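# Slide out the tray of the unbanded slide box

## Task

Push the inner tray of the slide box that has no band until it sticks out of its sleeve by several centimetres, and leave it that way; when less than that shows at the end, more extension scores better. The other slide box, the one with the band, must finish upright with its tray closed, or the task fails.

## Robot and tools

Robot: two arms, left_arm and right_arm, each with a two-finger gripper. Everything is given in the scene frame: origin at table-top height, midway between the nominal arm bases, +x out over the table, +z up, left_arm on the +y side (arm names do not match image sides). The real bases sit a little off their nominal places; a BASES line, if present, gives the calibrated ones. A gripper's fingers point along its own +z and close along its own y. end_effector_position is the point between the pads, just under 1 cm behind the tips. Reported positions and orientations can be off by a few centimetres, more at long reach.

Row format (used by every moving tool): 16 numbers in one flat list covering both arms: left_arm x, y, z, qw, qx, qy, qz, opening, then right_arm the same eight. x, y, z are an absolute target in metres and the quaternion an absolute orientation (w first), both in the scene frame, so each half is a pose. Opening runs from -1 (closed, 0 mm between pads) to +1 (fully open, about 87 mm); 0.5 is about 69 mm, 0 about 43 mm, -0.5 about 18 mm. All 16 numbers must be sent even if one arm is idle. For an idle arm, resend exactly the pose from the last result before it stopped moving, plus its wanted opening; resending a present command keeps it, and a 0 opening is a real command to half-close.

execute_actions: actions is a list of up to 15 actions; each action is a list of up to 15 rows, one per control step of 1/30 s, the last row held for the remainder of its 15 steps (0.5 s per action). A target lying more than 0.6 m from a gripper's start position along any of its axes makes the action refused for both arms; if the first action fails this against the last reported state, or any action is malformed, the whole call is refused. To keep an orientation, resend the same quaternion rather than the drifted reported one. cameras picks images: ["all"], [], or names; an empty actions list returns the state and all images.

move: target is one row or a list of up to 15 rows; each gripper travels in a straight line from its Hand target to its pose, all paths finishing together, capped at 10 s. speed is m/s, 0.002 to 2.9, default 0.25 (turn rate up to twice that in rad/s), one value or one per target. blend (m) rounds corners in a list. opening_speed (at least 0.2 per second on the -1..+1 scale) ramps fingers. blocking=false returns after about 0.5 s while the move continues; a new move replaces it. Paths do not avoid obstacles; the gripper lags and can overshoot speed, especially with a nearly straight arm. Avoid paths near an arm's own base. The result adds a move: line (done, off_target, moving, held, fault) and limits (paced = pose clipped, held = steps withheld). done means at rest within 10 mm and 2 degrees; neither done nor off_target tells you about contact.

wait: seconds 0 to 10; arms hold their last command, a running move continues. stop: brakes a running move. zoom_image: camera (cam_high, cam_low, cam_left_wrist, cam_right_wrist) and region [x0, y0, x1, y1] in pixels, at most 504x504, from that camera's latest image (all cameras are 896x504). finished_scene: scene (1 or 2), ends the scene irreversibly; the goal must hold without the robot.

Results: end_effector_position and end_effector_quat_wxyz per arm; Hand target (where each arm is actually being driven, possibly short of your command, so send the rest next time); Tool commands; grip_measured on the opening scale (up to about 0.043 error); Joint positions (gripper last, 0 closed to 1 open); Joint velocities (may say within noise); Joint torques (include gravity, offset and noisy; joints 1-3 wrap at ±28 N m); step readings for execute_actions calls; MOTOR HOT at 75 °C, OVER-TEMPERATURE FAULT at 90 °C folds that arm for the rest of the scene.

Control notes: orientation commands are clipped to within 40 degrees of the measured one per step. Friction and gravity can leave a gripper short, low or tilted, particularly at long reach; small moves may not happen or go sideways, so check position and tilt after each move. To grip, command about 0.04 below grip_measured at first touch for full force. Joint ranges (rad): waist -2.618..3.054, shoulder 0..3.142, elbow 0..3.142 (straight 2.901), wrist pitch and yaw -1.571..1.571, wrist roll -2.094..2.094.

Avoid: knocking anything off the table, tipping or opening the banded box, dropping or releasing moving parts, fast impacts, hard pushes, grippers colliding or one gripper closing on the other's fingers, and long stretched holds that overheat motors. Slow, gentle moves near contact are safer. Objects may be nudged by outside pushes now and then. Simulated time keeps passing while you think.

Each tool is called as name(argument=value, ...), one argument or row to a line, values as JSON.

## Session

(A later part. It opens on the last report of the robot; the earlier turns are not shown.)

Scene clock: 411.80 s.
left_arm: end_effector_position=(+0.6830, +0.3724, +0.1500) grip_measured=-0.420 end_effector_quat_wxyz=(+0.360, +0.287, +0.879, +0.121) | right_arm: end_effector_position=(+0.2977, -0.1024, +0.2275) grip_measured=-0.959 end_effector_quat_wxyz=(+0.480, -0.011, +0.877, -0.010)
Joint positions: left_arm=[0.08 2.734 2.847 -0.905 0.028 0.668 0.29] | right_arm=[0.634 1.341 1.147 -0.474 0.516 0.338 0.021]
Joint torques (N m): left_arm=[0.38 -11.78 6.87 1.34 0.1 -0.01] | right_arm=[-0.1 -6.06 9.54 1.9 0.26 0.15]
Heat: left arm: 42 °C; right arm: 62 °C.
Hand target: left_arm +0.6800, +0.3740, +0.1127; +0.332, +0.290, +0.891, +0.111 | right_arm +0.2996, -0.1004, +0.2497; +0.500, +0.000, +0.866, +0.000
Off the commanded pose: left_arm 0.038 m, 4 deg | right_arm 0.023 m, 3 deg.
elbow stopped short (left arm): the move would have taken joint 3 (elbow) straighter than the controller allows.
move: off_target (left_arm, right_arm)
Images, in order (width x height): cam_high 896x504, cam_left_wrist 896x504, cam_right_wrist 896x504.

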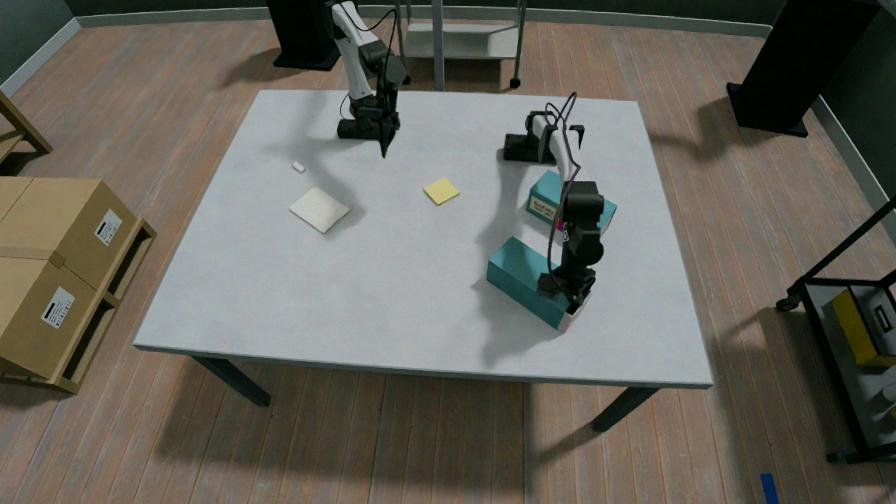

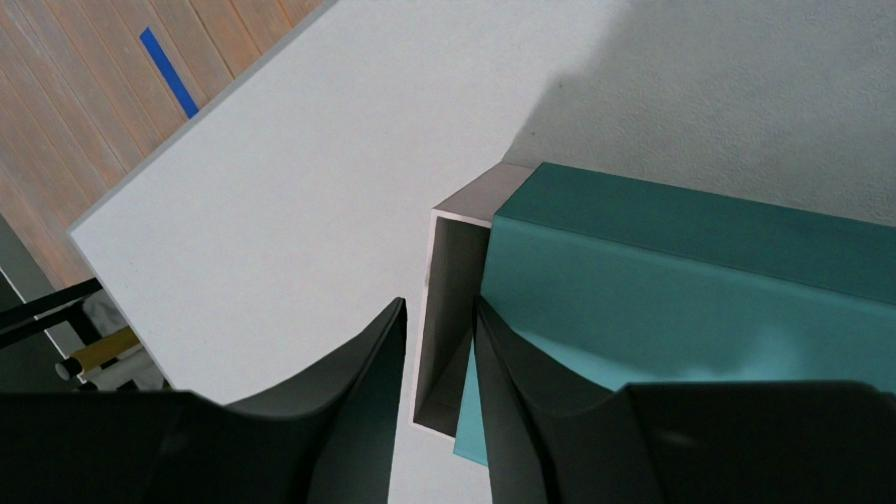

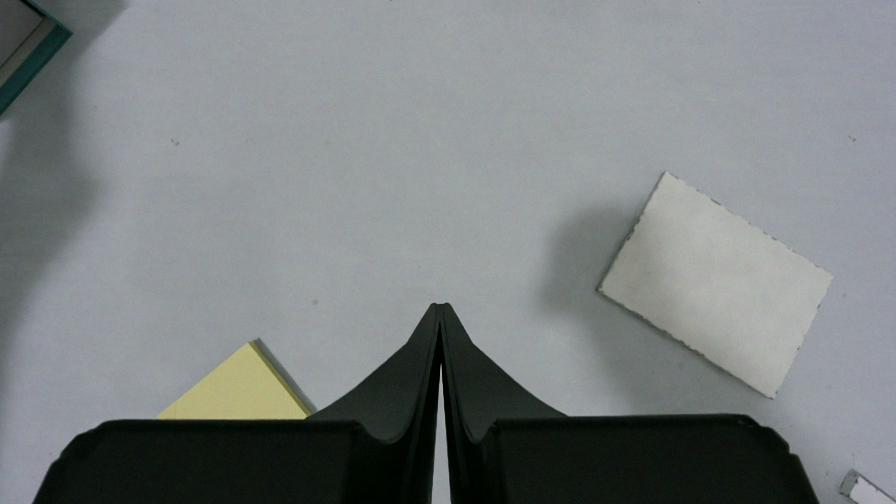

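move(
  target=[
    [0.683,0.374,0.165,0.35,0.29,0.883,0.114,-0.42,0.3,-0.1,0.25,0.5,0,0.866,0,-1],
    [0.689,0.384,0.16,0.35,0.29,0.883,0.114,-0.42,0.3,-0.1,0.25,0.5,0,0.866,0,-1],
    [0.689,0.384,0.125,0.33,0.29,0.89,0.11,-0.42,0.3,-0.1,0.25,0.5,0,0.866,0,-1],
  ],
  speed=0.08,
  cameras=["cam_high","cam_left_wrist"],
)

zoom_image(
  camera="cam_high",
  region=[430, 180, 630, 380],
)

Scene clock: 433.00 s.
left_arm: end_effector_position=(+0.6871, +0.3831, +0.1387) grip_measured=-0.420 end_effector_quat_wxyz=(+0.360, +0.287, +0.879, +0.123) | right_arm: end_effector_position=(+0.2976, -0.1028, +0.2273) grip_measured=-0.959 end_effector_quat_wxyz=(+0.480, -0.010, +0.877, -0.011)
Joint positions: left_arm=[0.098 2.757 2.846 -0.879 0.036 0.682 0.29] | right_arm=[0.634 1.341 1.147 -0.475 0.518 0.339 0.021]
Joint torques (N m): left_arm=[0.32 -13.98 9.61 1.36 0.15 -0.07] | right_arm=[-0.12 -6.08 9.54 1.89 0.27 0.13]
Heat: left arm: 40 °C; right arm: 52 °C.
Hand target: left_arm +0.6879, +0.3839, +0.1249; +0.353, +0.290, +0.882, +0.119 | right_arm +0.2995, -0.1004, +0.2497; +0.500, +0.000, +0.866, +0.000
Off the commanded pose: left_arm 0.014 m, 4 deg | right_arm 0.023 m, 3 deg.
elbow stopped short (left arm): the move would have taken joint 3 (elbow) straighter than the controller allows.
move: off_target (left_arm, right_arm)
Images, in order (width x height): cam_high 896x504, cam_left_wrist 896x504.

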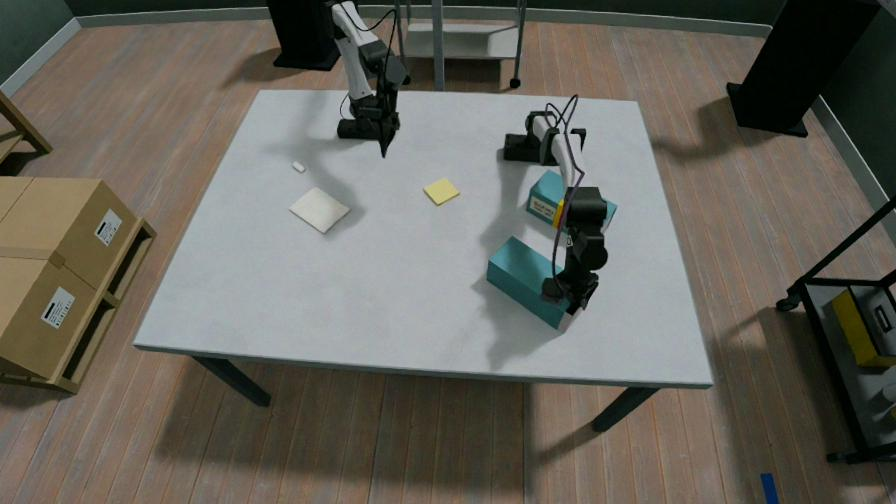

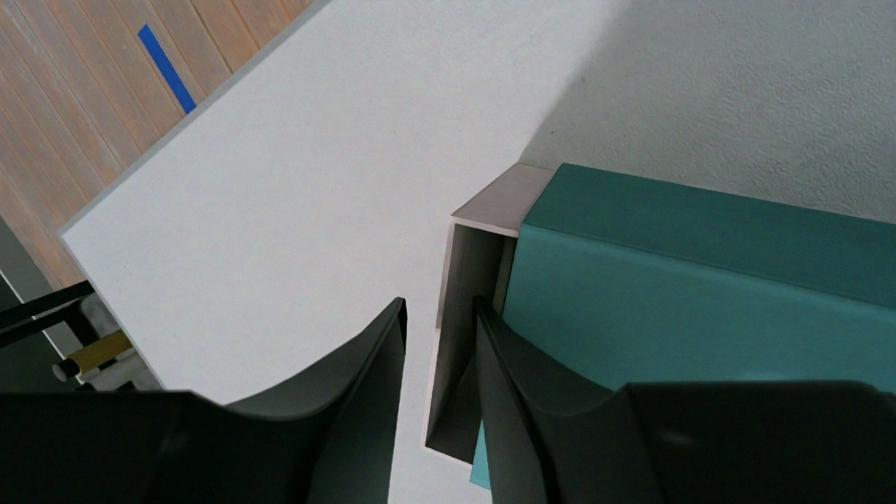

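Scaled by 2.520 from the camera's 896x504 image, which has a finer 1280x720 frame.

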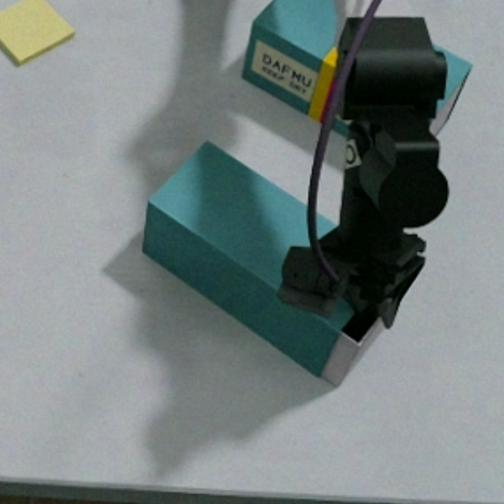

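move(
  target=[
    [0.689,0.384,0.1,0.33,0.29,0.89,0.11,-0.42,0.3,-0.1,0.25,0.5,0,0.866,0,-1],
  ],
  speed=0.08,
  cameras=["cam_left_wrist"],
)

move(
  target=[
    [0.689,0.384,0.1,0.33,0.29,0.89,0.11,-1,0.3,-0.1,0.25,0.5,0,0.866,0,-1],
  ],
  opening_speed=0.5,
  cameras=["cam_left_wrist"],
)

Scene clock: 441.53 s.
left_arm: end_effector_position=(+0.6935, +0.3865, +0.1295) grip_measured=-0.420 end_effector_quat_wxyz=(+0.365, +0.285, +0.877, +0.129) | right_arm: end_effector_position=(+0.2976, -0.1028, +0.2273) grip_measured=-0.959 end_effector_quat_wxyz=(+0.480, -0.010, +0.877, -0.011)
Joint positions: left_arm=[0.101 2.78 2.846 -0.842 0.032 0.685 0.29] | right_arm=[0.634 1.341 1.147 -0.475 0.518 0.339 0.021]
Joint torques (N m): left_arm=[-0.09 -12.81 8.84 1.1 0.18 -0.08] | right_arm=[-0.1 -6.08 9.54 1.89 0.26 0.13]
Heat: left arm: 41 °C; right arm: 49 °C.
Hand target: left_arm +0.6878, +0.3839, +0.1002; +0.339, +0.290, +0.887, +0.114 | right_arm +0.2996, -0.1004, +0.2497; +0.500, +0.000, +0.866, +0.000
Off the commanded pose: left_arm 0.030 m, 5 deg | right_arm 0.023 m, 3 deg.
move: off_target (left_arm, right_arm)
Images, in order (width x height): cam_left_wrist 896x504.

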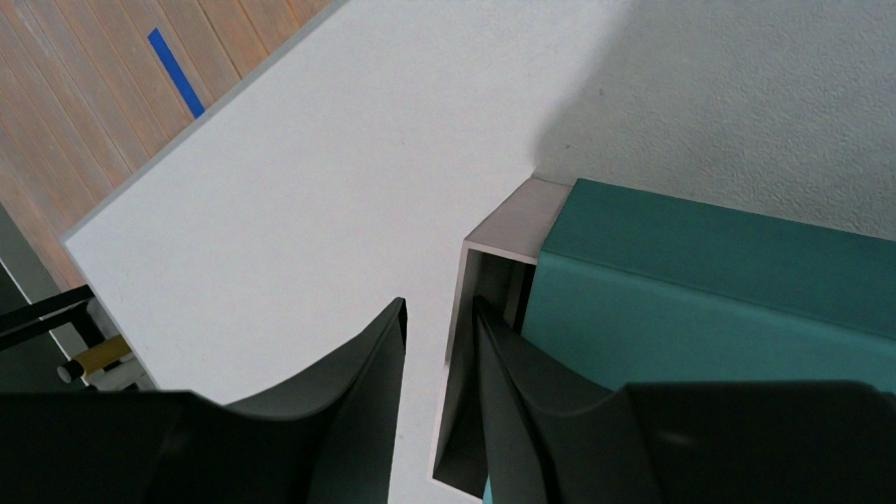

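Scene clock: 442.90 s.
left_arm: end_effector_position=(+0.6907, +0.3847, +0.1247) grip_measured=-0.780 end_effector_quat_wxyz=(+0.358, +0.288, +0.880, +0.122) | right_arm: end_effector_position=(+0.2976, -0.1028, +0.2273) grip_measured=-0.959 end_effector_quat_wxyz=(+0.480, -0.010, +0.877, -0.011)
Joint positions: left_arm=[0.101 2.784 2.846 -0.857 0.041 0.685 0.11] | right_arm=[0.634 1.341 1.147 -0.475 0.518 0.339 0.021]
Joint torques (N m): left_arm=[-0.12 -12.83 9.42 1.19 0.08 -0.09] | right_arm=[-0.1 -6.09 9.52 1.88 0.26 0.12]
Heat: left arm: 41 °C; right arm: 48 °C.
Hand target: left_arm +0.6877, +0.3838, +0.1001; +0.339, +0.290, +0.888, +0.114 | right_arm +0.2996, -0.1004, +0.2497; +0.500, +0.000, +0.866, +0.000
Off the commanded pose: left_arm 0.025 m, 4 deg | right_arm 0.023 m, 3 deg.
move: off_target (left_arm, right_arm)
Images, in order (width x height): cam_left_wrist 896x504.

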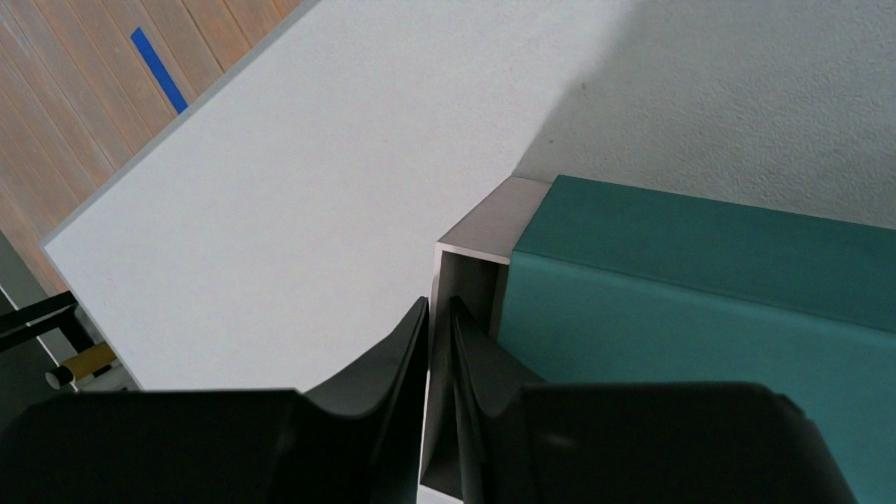

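move(
  target=[
    [0.71,0.424,0.12,0.36,0.29,0.88,0.122,-1,0.3,-0.1,0.25,0.5,0,0.866,0,-1],
  ],
  speed=0.06,
  cameras=["cam_left_wrist","cam_high"],
)

zoom_image(
  camera="cam_high",
  region=[430, 180, 630, 380],
)

Scene clock: 459.07 s.
left_arm: end_effector_position=(+0.6996, +0.4136, +0.1289) grip_measured=-0.802 end_effector_quat_wxyz=(+0.384, +0.284, +0.870, +0.122) | right_arm: end_effector_position=(+0.2976, -0.1028, +0.2273) grip_measured=-0.959 end_effector_quat_wxyz=(+0.480, -0.010, +0.877, -0.011)
Joint positions: left_arm=[0.157 2.792 2.846 -0.799 0.098 0.714 0.099] | right_arm=[0.634 1.341 1.147 -0.475 0.518 0.34 0.021]
Joint torques (N m): left_arm=[1.13 -13.85 9.52 1.78 0.03 0.18] | right_arm=[-0.1 -6.06 9.52 1.88 0.26 0.12]
Heat: left arm: 40 °C; right arm: 49 °C.
Hand target: left_arm +0.7079, +0.4236, +0.1199; +0.391, +0.287, +0.864, +0.136 | right_arm +0.2996, -0.1004, +0.2497; +0.500, +0.000, +0.866, +0.000
Off the commanded pose: left_arm 0.017 m, 3 deg | right_arm 0.023 m, 3 deg.
elbow stopped short (left arm): the move would have taken joint 3 (elbow) straighter than the controller allows.
move: off_target (left_arm, right_arm)
Images, in order (width x height): cam_high 896x504, cam_left_wrist 896x504.

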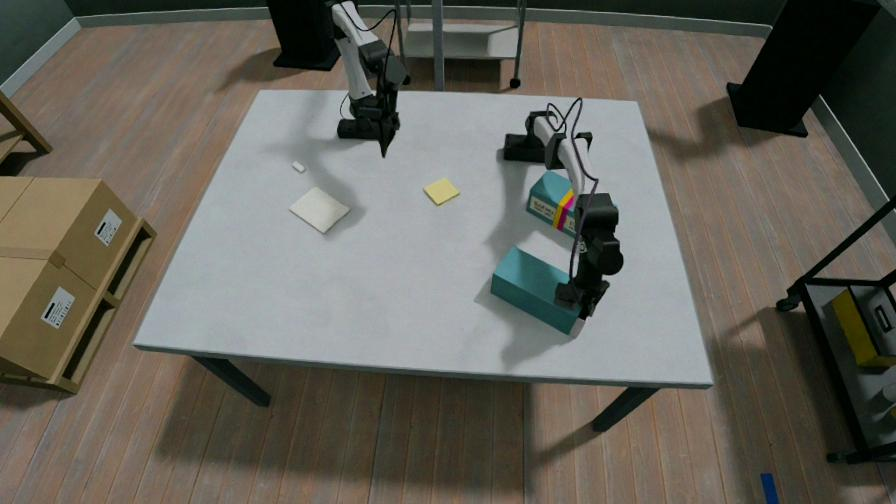

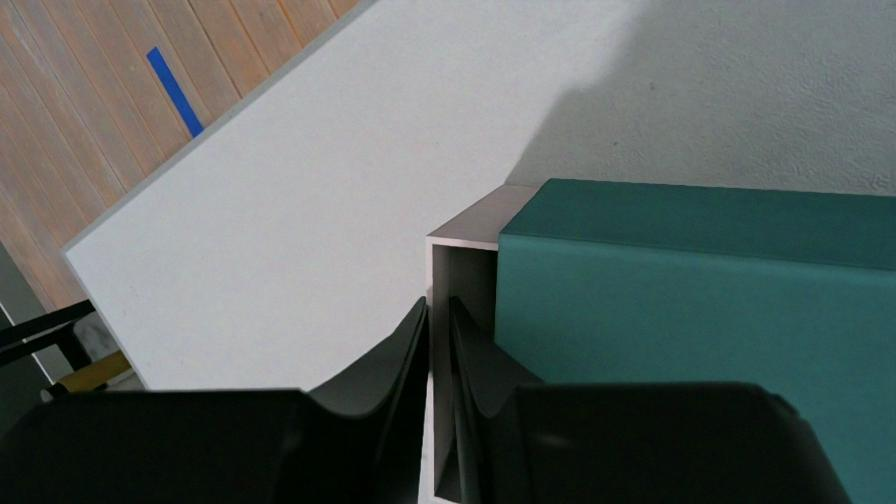

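Scaled by 2.520 from the camera's 896x504 image, which has a finer 1280x720 frame.

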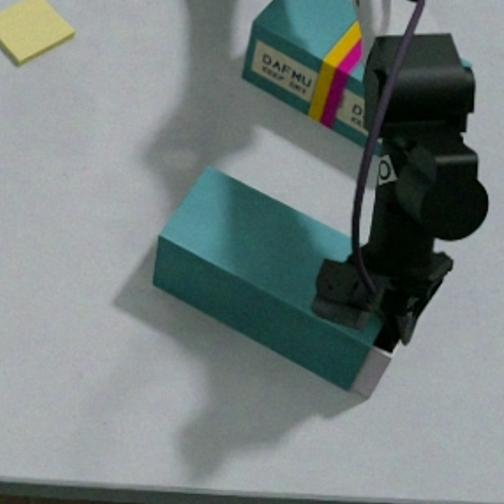

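move(
  target=[
    [0.63,0.26,0.115,0.36,0.29,0.88,0.122,-1,0.3,-0.2,0.25,0.5,0,0.866,0,-1],
  ],
  speed=0.08,
  cameras=["cam_left_wrist","cam_high"],
)

zoom_image(
  camera="cam_high",
  region=[400, 150, 630, 350],
)

Scene clock: 482.00 s.
left_arm: end_effector_position=(+0.6471, +0.2655, +0.1234) grip_measured=-0.774 end_effector_quat_wxyz=(+0.385, +0.282, +0.870, +0.128) | right_arm: end_effector_position=(+0.3000, -0.2006, +0.2479) grip_measured=-0.959 end_effector_quat_wxyz=(+0.492, +0.003, +0.871, -0.006)
Joint positions: left_arm=[-0.124 2.361 2.007 -0.388 -0.12 0.524 0.113] | right_arm=[0.276 1.16 1.067 -0.467 0.235 0.136 0.021]
Joint torques (N m): left_arm=[-1.46 -17.25 4.89 1.01 0.02 -0.13] | right_arm=[-1.1 -4.57 5.11 2.41 -0.09 -0.04]
Heat: left arm: 44 °C; right arm: 49 °C.
Hand target: left_arm +0.6308, +0.2602, +0.1152; +0.360, +0.290, +0.879, +0.122 | right_arm +0.3000, -0.2001, +0.2501; +0.500, +0.000, +0.866, +0.000
Off the commanded pose: left_arm 0.020 m, 3 deg | right_arm 0.002 m, 1 deg.
move: off_target (left_arm)
Images, in order (width x height): cam_high 896x504, cam_left_wrist 896x504.

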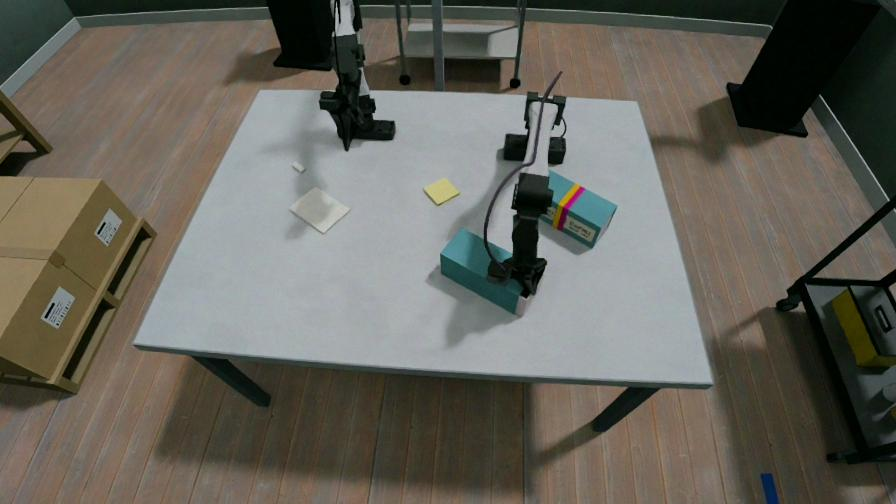

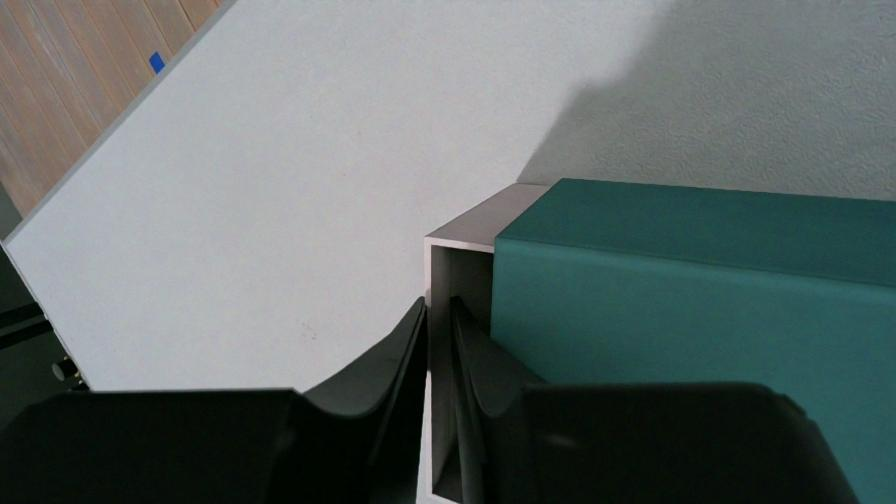

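Scaled by 2.191 from the camera's 896x504 image, which has a finer 1280x720 frame.

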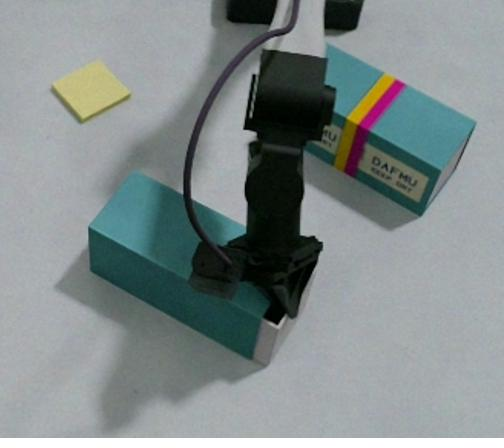

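move(
  target=[
    [0.63,0.26,0.115,0.36,0.29,0.88,0.122,-1,0.44,-0.02,0.15,0.492,-0.422,0.702,0.296,-1],
  ],
  cameras=["cam_right_wrist","cam_high"],
)

zoom_image(
  camera="cam_high",
  region=[400, 150, 630, 350],
)

Scene clock: 498.03 s.
left_arm: end_effector_position=(+0.6471, +0.2656, +0.1233) grip_measured=-0.774 end_effector_quat_wxyz=(+0.385, +0.281, +0.870, +0.128) | right_arm: end_effector_position=(+0.4334, -0.0253, +0.1371) grip_measured=-0.959 end_effector_quat_wxyz=(+0.480, -0.413, +0.716, +0.294)
Joint positions: left_arm=[-0.124 2.361 2.006 -0.388 -0.121 0.523 0.113] | right_arm=[0.255 1.989 1.348 0.113 -0.761 -0.356 0.021]
Joint torques (N m): left_arm=[-1.14 -17.25 4.63 0.99 0.03 -0.11] | right_arm=[-0.43 -8.81 9.1 1.98 -0.35 -0.05]
Heat: left arm: 47 °C; right arm: 48 °C.
Hand target: left_arm +0.6308, +0.2602, +0.1151; +0.359, +0.290, +0.879, +0.122 | right_arm +0.4394, -0.0201, +0.1500; +0.492, -0.422, +0.702, +0.296
Off the commanded pose: left_arm 0.020 m, 3 deg | right_arm 0.015 m, 2 deg.
move: off_target (left_arm, right_arm)
Images, in order (width x height): cam_high 896x504, cam_right_wrist 896x504.

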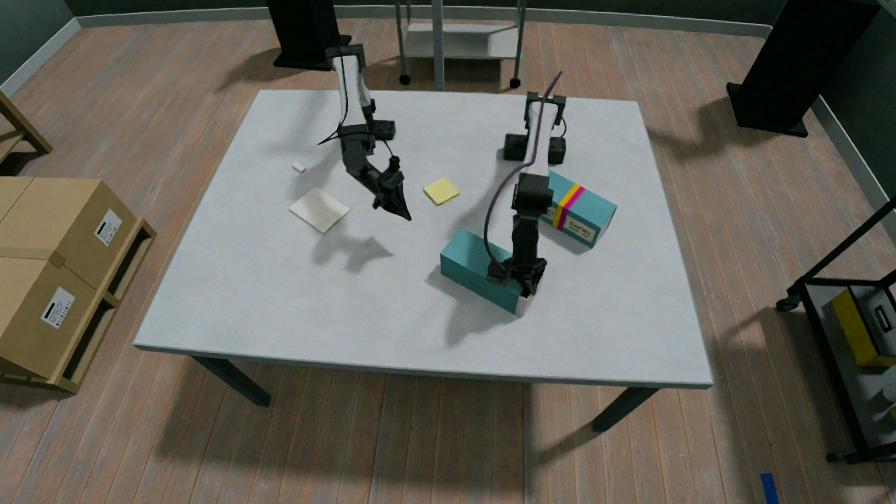

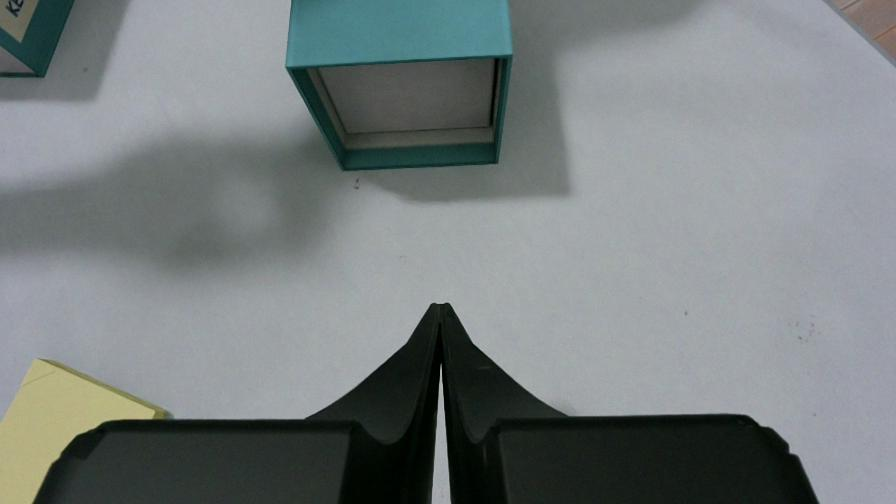

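Scaled by 2.191 from the camera's 896x504 image, which has a finer 1280x720 frame.

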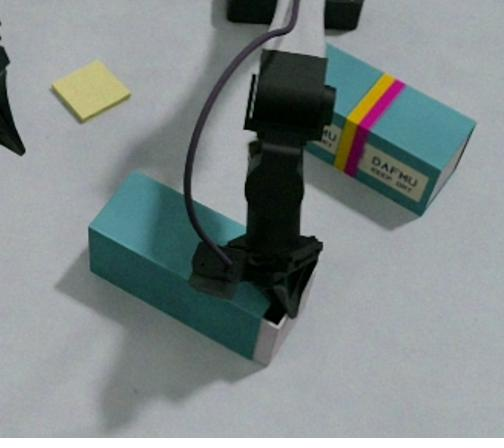

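move(
  target=[
    [0.63,0.26,0.115,0.36,0.29,0.88,0.122,-1,0.445,0.015,0.14,0.171,0.171,0.686,0.686,-0.3],
  ],
  cameras=["cam_right_wrist","cam_high","cam_low"],
)

zoom_image(
  camera="cam_high",
  region=[400, 150, 630, 350],
)

zoom_image(
  camera="cam_low",
  region=[380, 200, 580, 310],
)

Scene clock: 527.23 s.
left_arm: end_effector_position=(+0.6471, +0.2655, +0.1233) grip_measured=-0.774 end_effector_quat_wxyz=(+0.385, +0.281, +0.870, +0.128) | right_arm: end_effector_position=(+0.4462, +0.0134, +0.1447) grip_measured=-0.300 end_effector_quat_wxyz=(+0.170, +0.165, +0.688, +0.686)
Joint positions: left_arm=[-0.124 2.361 2.006 -0.388 -0.121 0.523 0.113] | right_arm=[0.224 2.352 1.336 1.015 -0.884 1.563 0.35]
Joint torques (N m): left_arm=[-1.31 -17.4 4.7 1.03 0.06 -0.12] | right_arm=[-0.24 -10.04 3.88 2.33 0.07 0.08]
Heat: left arm: 51 °C; right arm: 50 °C.
Hand target: left_arm +0.6308, +0.2602, +0.1151; +0.359, +0.290, +0.879, +0.122 | right_arm +0.4450, +0.0150, +0.1401; +0.171, +0.171, +0.686, +0.686
Off the commanded pose: left_arm 0.020 m, 3 deg | right_arm 0.005 m, 1 deg.
move: off_target (left_arm)
Images, in order (width x height): cam_high 896x504, cam_low 896x504, cam_right_wrist 896x504.

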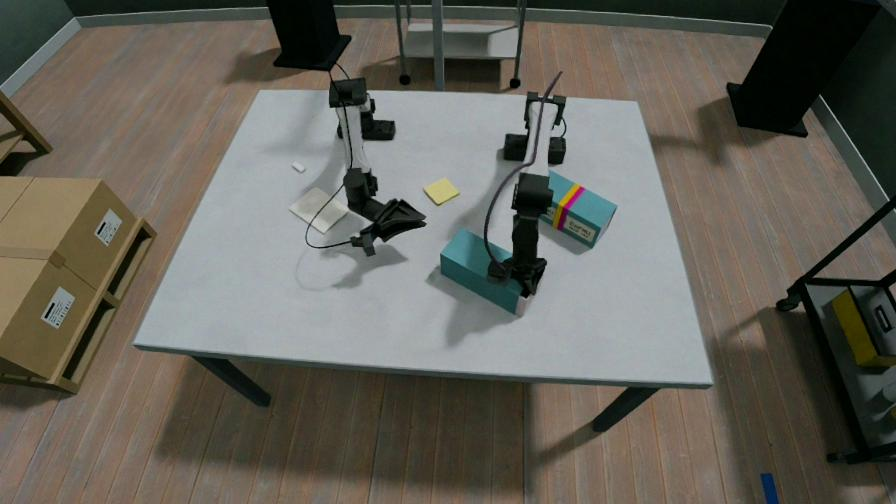

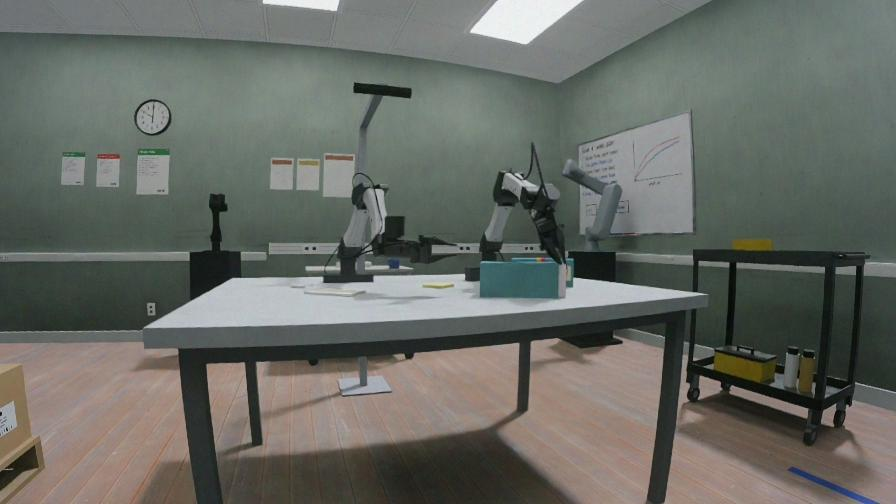

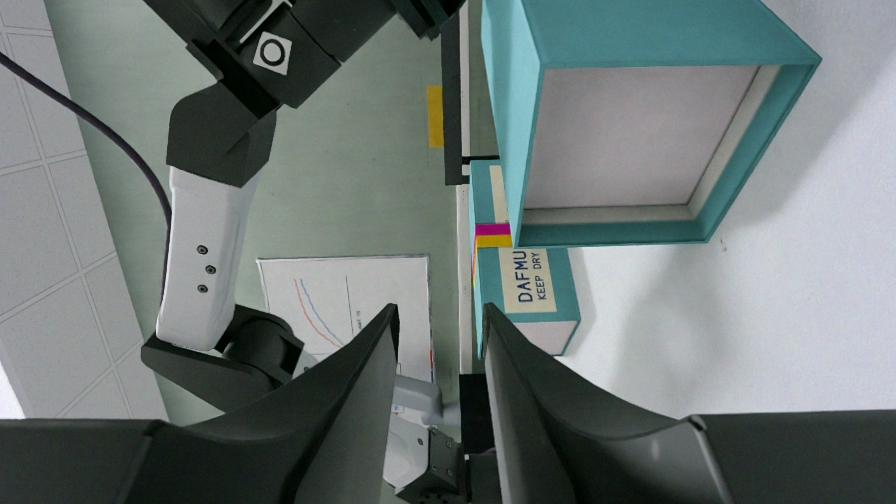

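Scaled by 2.191 from the camera's 896x504 image, which has a finer 1280x720 frame.

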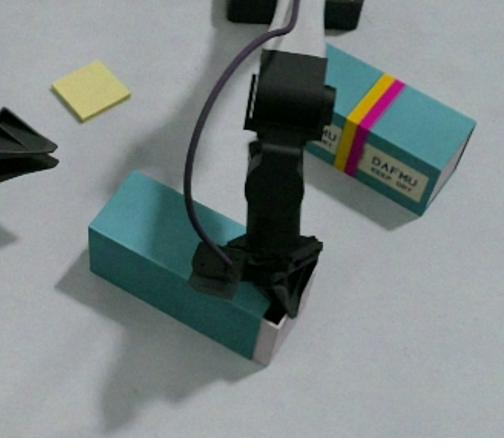

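Scaled by 2.520 from the camera's 896x504 image, which has a finer 1280x720 frame.

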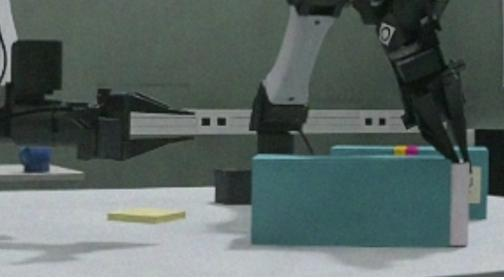

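move(
  target=[
    [0.63,0.26,0.115,0.36,0.29,0.88,0.122,-1,0.455,0.03,0.102,0.171,0.171,0.686,0.686,-0.3],
  ],
  cameras=["cam_right_wrist","cam_high","cam_low"],
)

zoom_image(
  camera="cam_low",
  region=[380, 200, 580, 310],
)

Scene clock: 541.80 s.
left_arm: end_effector_position=(+0.6471, +0.2655, +0.1233) grip_measured=-0.774 end_effector_quat_wxyz=(+0.385, +0.281, +0.870, +0.128) | right_arm: end_effector_position=(+0.4462, +0.0277, +0.0884) grip_measured=-0.300 end_effector_quat_wxyz=(+0.152, +0.181, +0.696, +0.678)
Joint positions: left_arm=[-0.124 2.361 2.006 -0.388 -0.121 0.523 0.113] | right_arm=[0.254 2.497 1.367 1.077 -0.858 1.565 0.35]
Joint torques (N m): left_arm=[-1.25 -17.35 4.68 1.01 -0.01 -0.09] | right_arm=[-0.49 -11.04 7.08 2.4 0.09 0.05]
Heat: left arm: 52 °C; right arm: 47 °C.
Hand target: left_arm +0.6308, +0.2602, +0.1151; +0.359, +0.290, +0.879, +0.122 | right_arm +0.4542, +0.0297, +0.1022; +0.171, +0.171, +0.686, +0.686
Off the commanded pose: left_arm 0.020 m, 3 deg | right_arm 0.016 m, 3 deg.
move: off_target (left_arm, right_arm)
Images, in order (width x height): cam_high 896x504, cam_low 896x504, cam_right_wrist 896x504.

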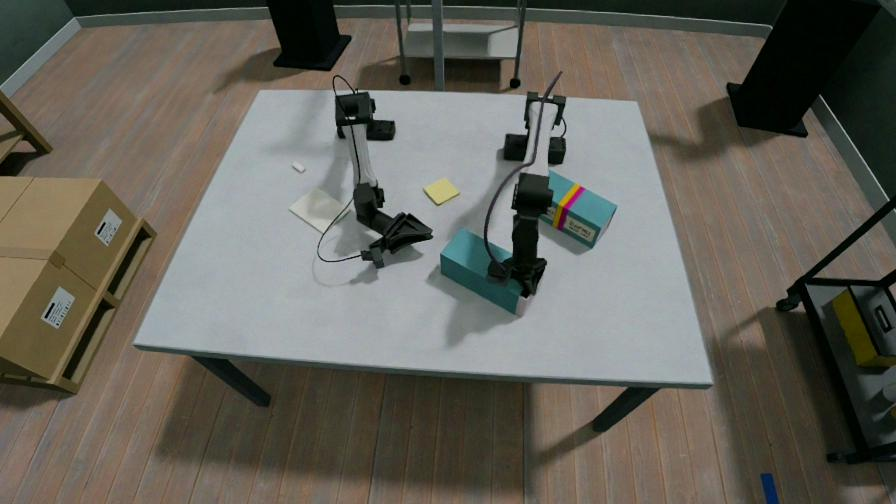

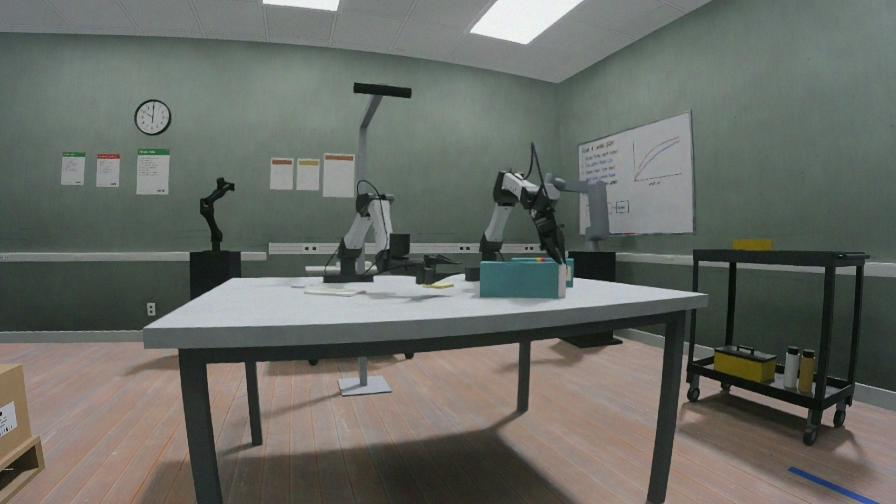

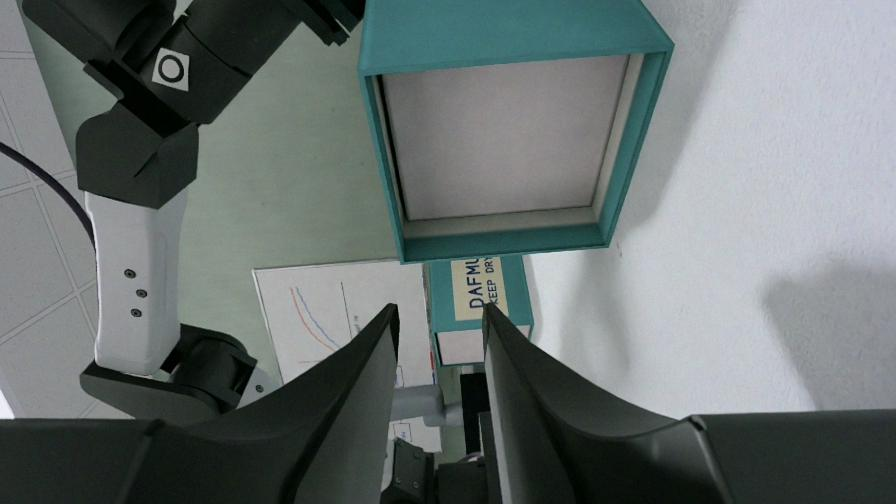

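Scaled by 2.520 from the camera's 896x504 image, which has a finer 1280x720 frame.

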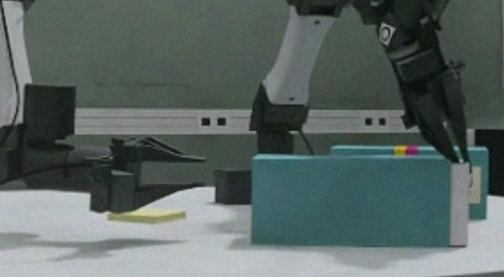

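move(
  target=[
    [0.63,0.26,0.115,0.36,0.29,0.88,0.122,-1,0.456,0.034,0.118,0.171,0.171,0.686,0.686,-0.3],
    [0.63,0.26,0.115,0.36,0.29,0.88,0.122,-1,0.48,0.079,0.118,0.171,0.171,0.686,0.686,-0.3],
  ],
  speed=0.08,
  cameras=["cam_right_wrist","cam_low"],
)

zoom_image(
  camera="cam_low",
  region=[380, 200, 580, 310],
)

Scene clock: 570.20 s.
left_arm: end_effector_position=(+0.6471, +0.2655, +0.1233) grip_measured=-0.774 end_effector_quat_wxyz=(+0.385, +0.281, +0.870, +0.128) | right_arm: end_effector_position=(+0.4722, +0.0763, +0.1106) grip_measured=-0.300 end_effector_quat_wxyz=(+0.162, +0.171, +0.691, +0.683)
Joint positions: left_arm=[-0.124 2.361 2.006 -0.388 -0.121 0.523 0.113] | right_arm=[0.336 2.551 1.585 0.946 -0.776 1.567 0.35]
Joint torques (N m): left_arm=[-1.32 -17.44 4.75 1.02 0 -0.1] | right_arm=[-0.54 -11.26 8.03 2.04 0.11 0.03]
Heat: left arm: 53 °C; right arm: 52 °C.
Hand target: left_arm +0.6308, +0.2602, +0.1151; +0.359, +0.290, +0.879, +0.122 | right_arm +0.4795, +0.0786, +0.1183; +0.171, +0.171, +0.686, +0.686
Off the commanded pose: left_arm 0.020 m, 3 deg | right_arm 0.011 m, 1 deg.
move: off_target (left_arm, right_arm)
Images, in order (width x height): cam_low 896x504, cam_right_wrist 896x504.

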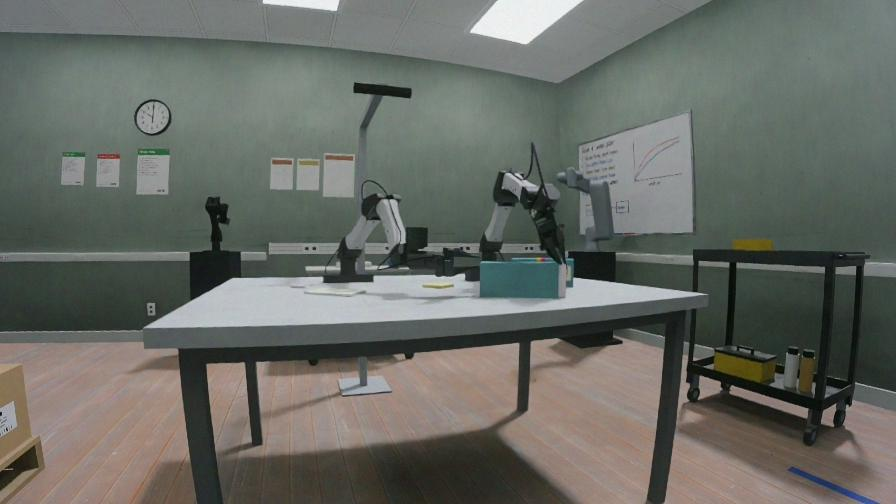

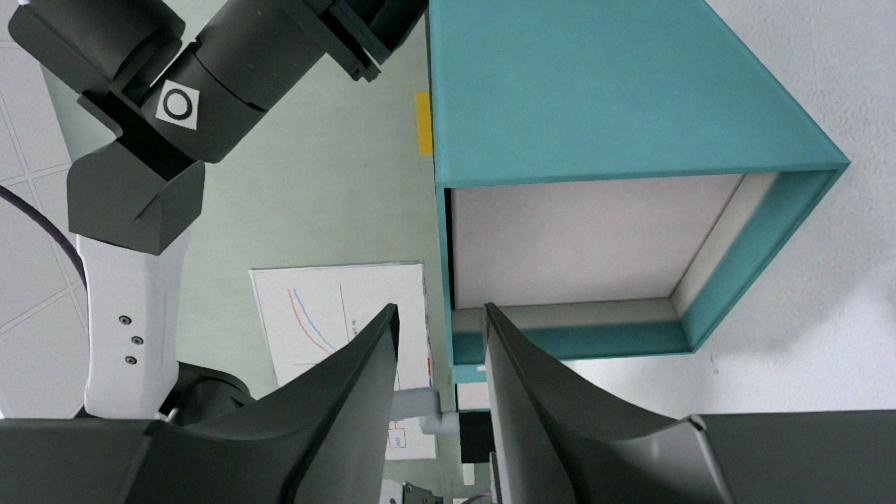

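Scaled by 2.520 from the camera's 896x504 image, which has a finer 1280x720 frame.

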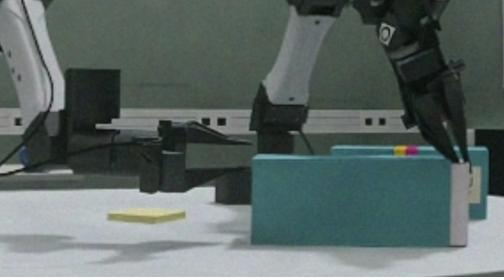

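move(
  target=[
    [0.63,0.26,0.115,0.36,0.29,0.88,0.122,-1,0.495,0.108,0.118,0.171,0.171,0.686,0.686,-0.3],
  ],
  speed=0.06,
  cameras=["cam_right_wrist"],
)

move(
  target=[
    [0.63,0.26,0.115,0.36,0.29,0.88,0.122,-1,0.495,0.108,0.118,0.171,0.171,0.686,0.686,-1],
  ],
  opening_speed=0.5,
  cameras=["cam_right_wrist","cam_low"],
)

Scene clock: 582.40 s.
left_arm: end_effector_position=(+0.6472, +0.2661, +0.1235) grip_measured=-0.774 end_effector_quat_wxyz=(+0.385, +0.281, +0.870, +0.129) | right_arm: end_effector_position=(+0.4889, +0.1035, +0.1105) grip_measured=-0.300 end_effector_quat_wxyz=(+0.163, +0.172, +0.691, +0.683)
Joint positions: left_arm=[-0.124 2.361 2.006 -0.387 -0.124 0.523 0.113] | right_arm=[0.375 2.626 1.748 0.859 -0.732 1.567 0.35]
Joint torques (N m): left_arm=[-1.31 -17.05 4.75 0.95 0.04 -0.06] | right_arm=[-0.24 -11.74 8.49 2.07 0.09 0.02]
Heat: left arm: 54 °C; right arm: 50 °C.
Hand target: left_arm +0.6308, +0.2602, +0.1151; +0.359, +0.290, +0.879, +0.122 | right_arm +0.4945, +0.1077, +0.1183; +0.171, +0.171, +0.686, +0.686
Off the commanded pose: left_arm 0.020 m, 3 deg | right_arm 0.011 m, 1 deg.
move: off_target (left_arm, right_arm)
Images, in order (width x height): cam_right_wrist 896x504.

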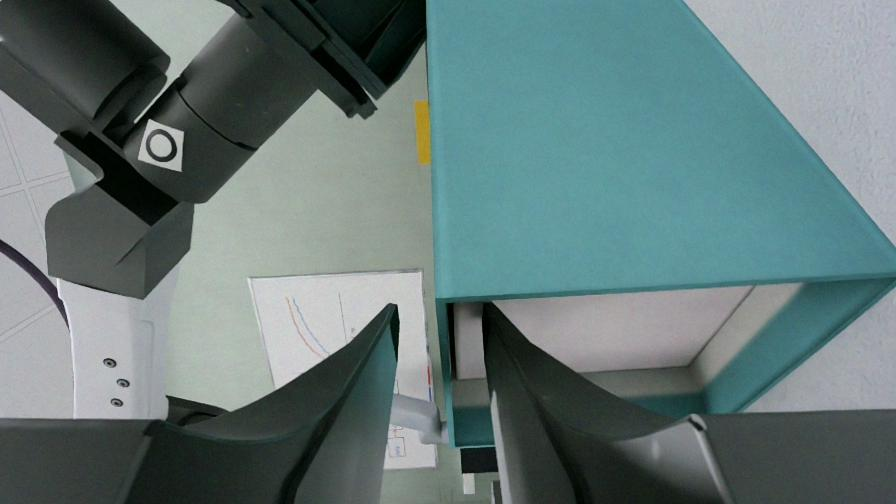

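Scene clock: 584.00 s.
left_arm: end_effector_position=(+0.6472, +0.2660, +0.1235) grip_measured=-0.774 end_effector_quat_wxyz=(+0.385, +0.280, +0.870, +0.129) | right_arm: end_effector_position=(+0.4889, +0.1034, +0.1092) grip_measured=-0.886 end_effector_quat_wxyz=(+0.164, +0.172, +0.693, +0.681)
Joint positions: left_arm=[-0.124 2.361 2.006 -0.387 -0.124 0.522 0.113] | right_arm=[0.375 2.626 1.748 0.853 -0.732 1.56 0.057]
Joint torques (N m): left_arm=[-1.43 -17.43 4.77 1 0 -0.13] | right_arm=[-0.24 -11.77 8.46 2.13 0.09 0.1]
Heat: left arm: 54 °C; right arm: 51 °C.
Hand target: left_arm +0.6308, +0.2602, +0.1151; +0.360, +0.290, +0.879, +0.122 | right_arm +0.4944, +0.1077, +0.1182; +0.171, +0.171, +0.686, +0.686
Off the commanded pose: left_arm 0.020 m, 3 deg | right_arm 0.012 m, 1 deg.
move: off_target (left_arm, right_arm)
Images, in order (width x height): cam_low 896x504, cam_right_wrist 896x504.

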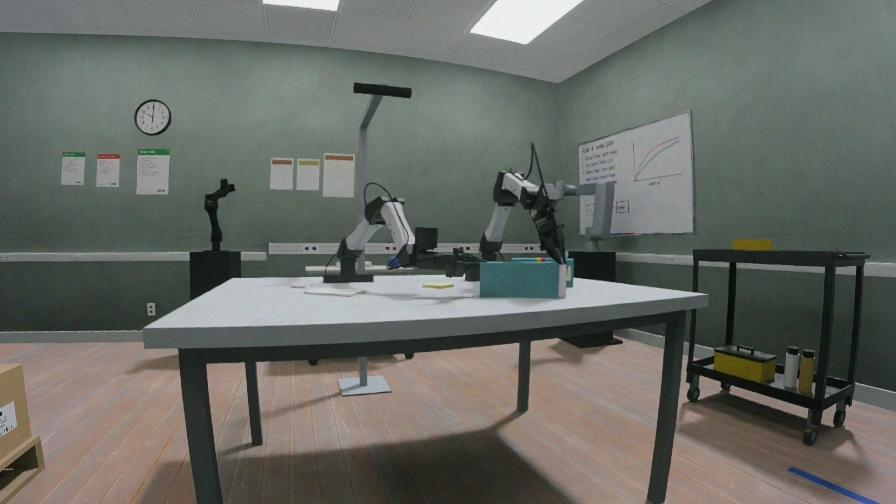

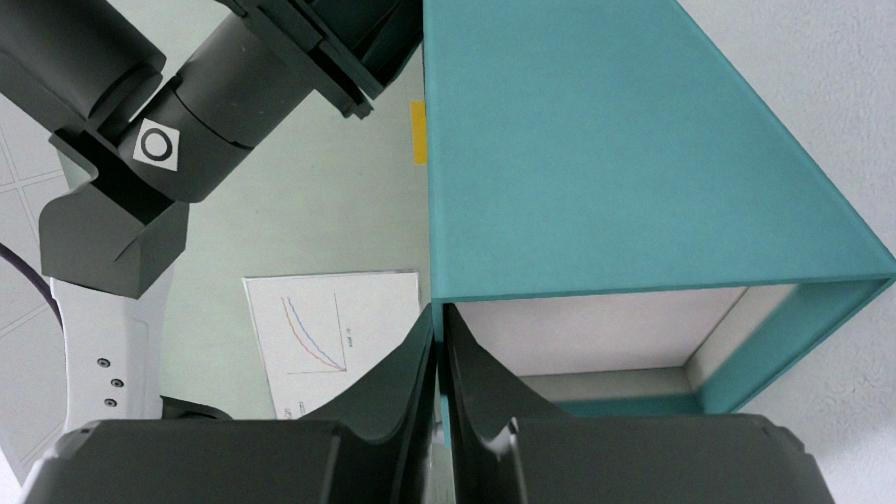

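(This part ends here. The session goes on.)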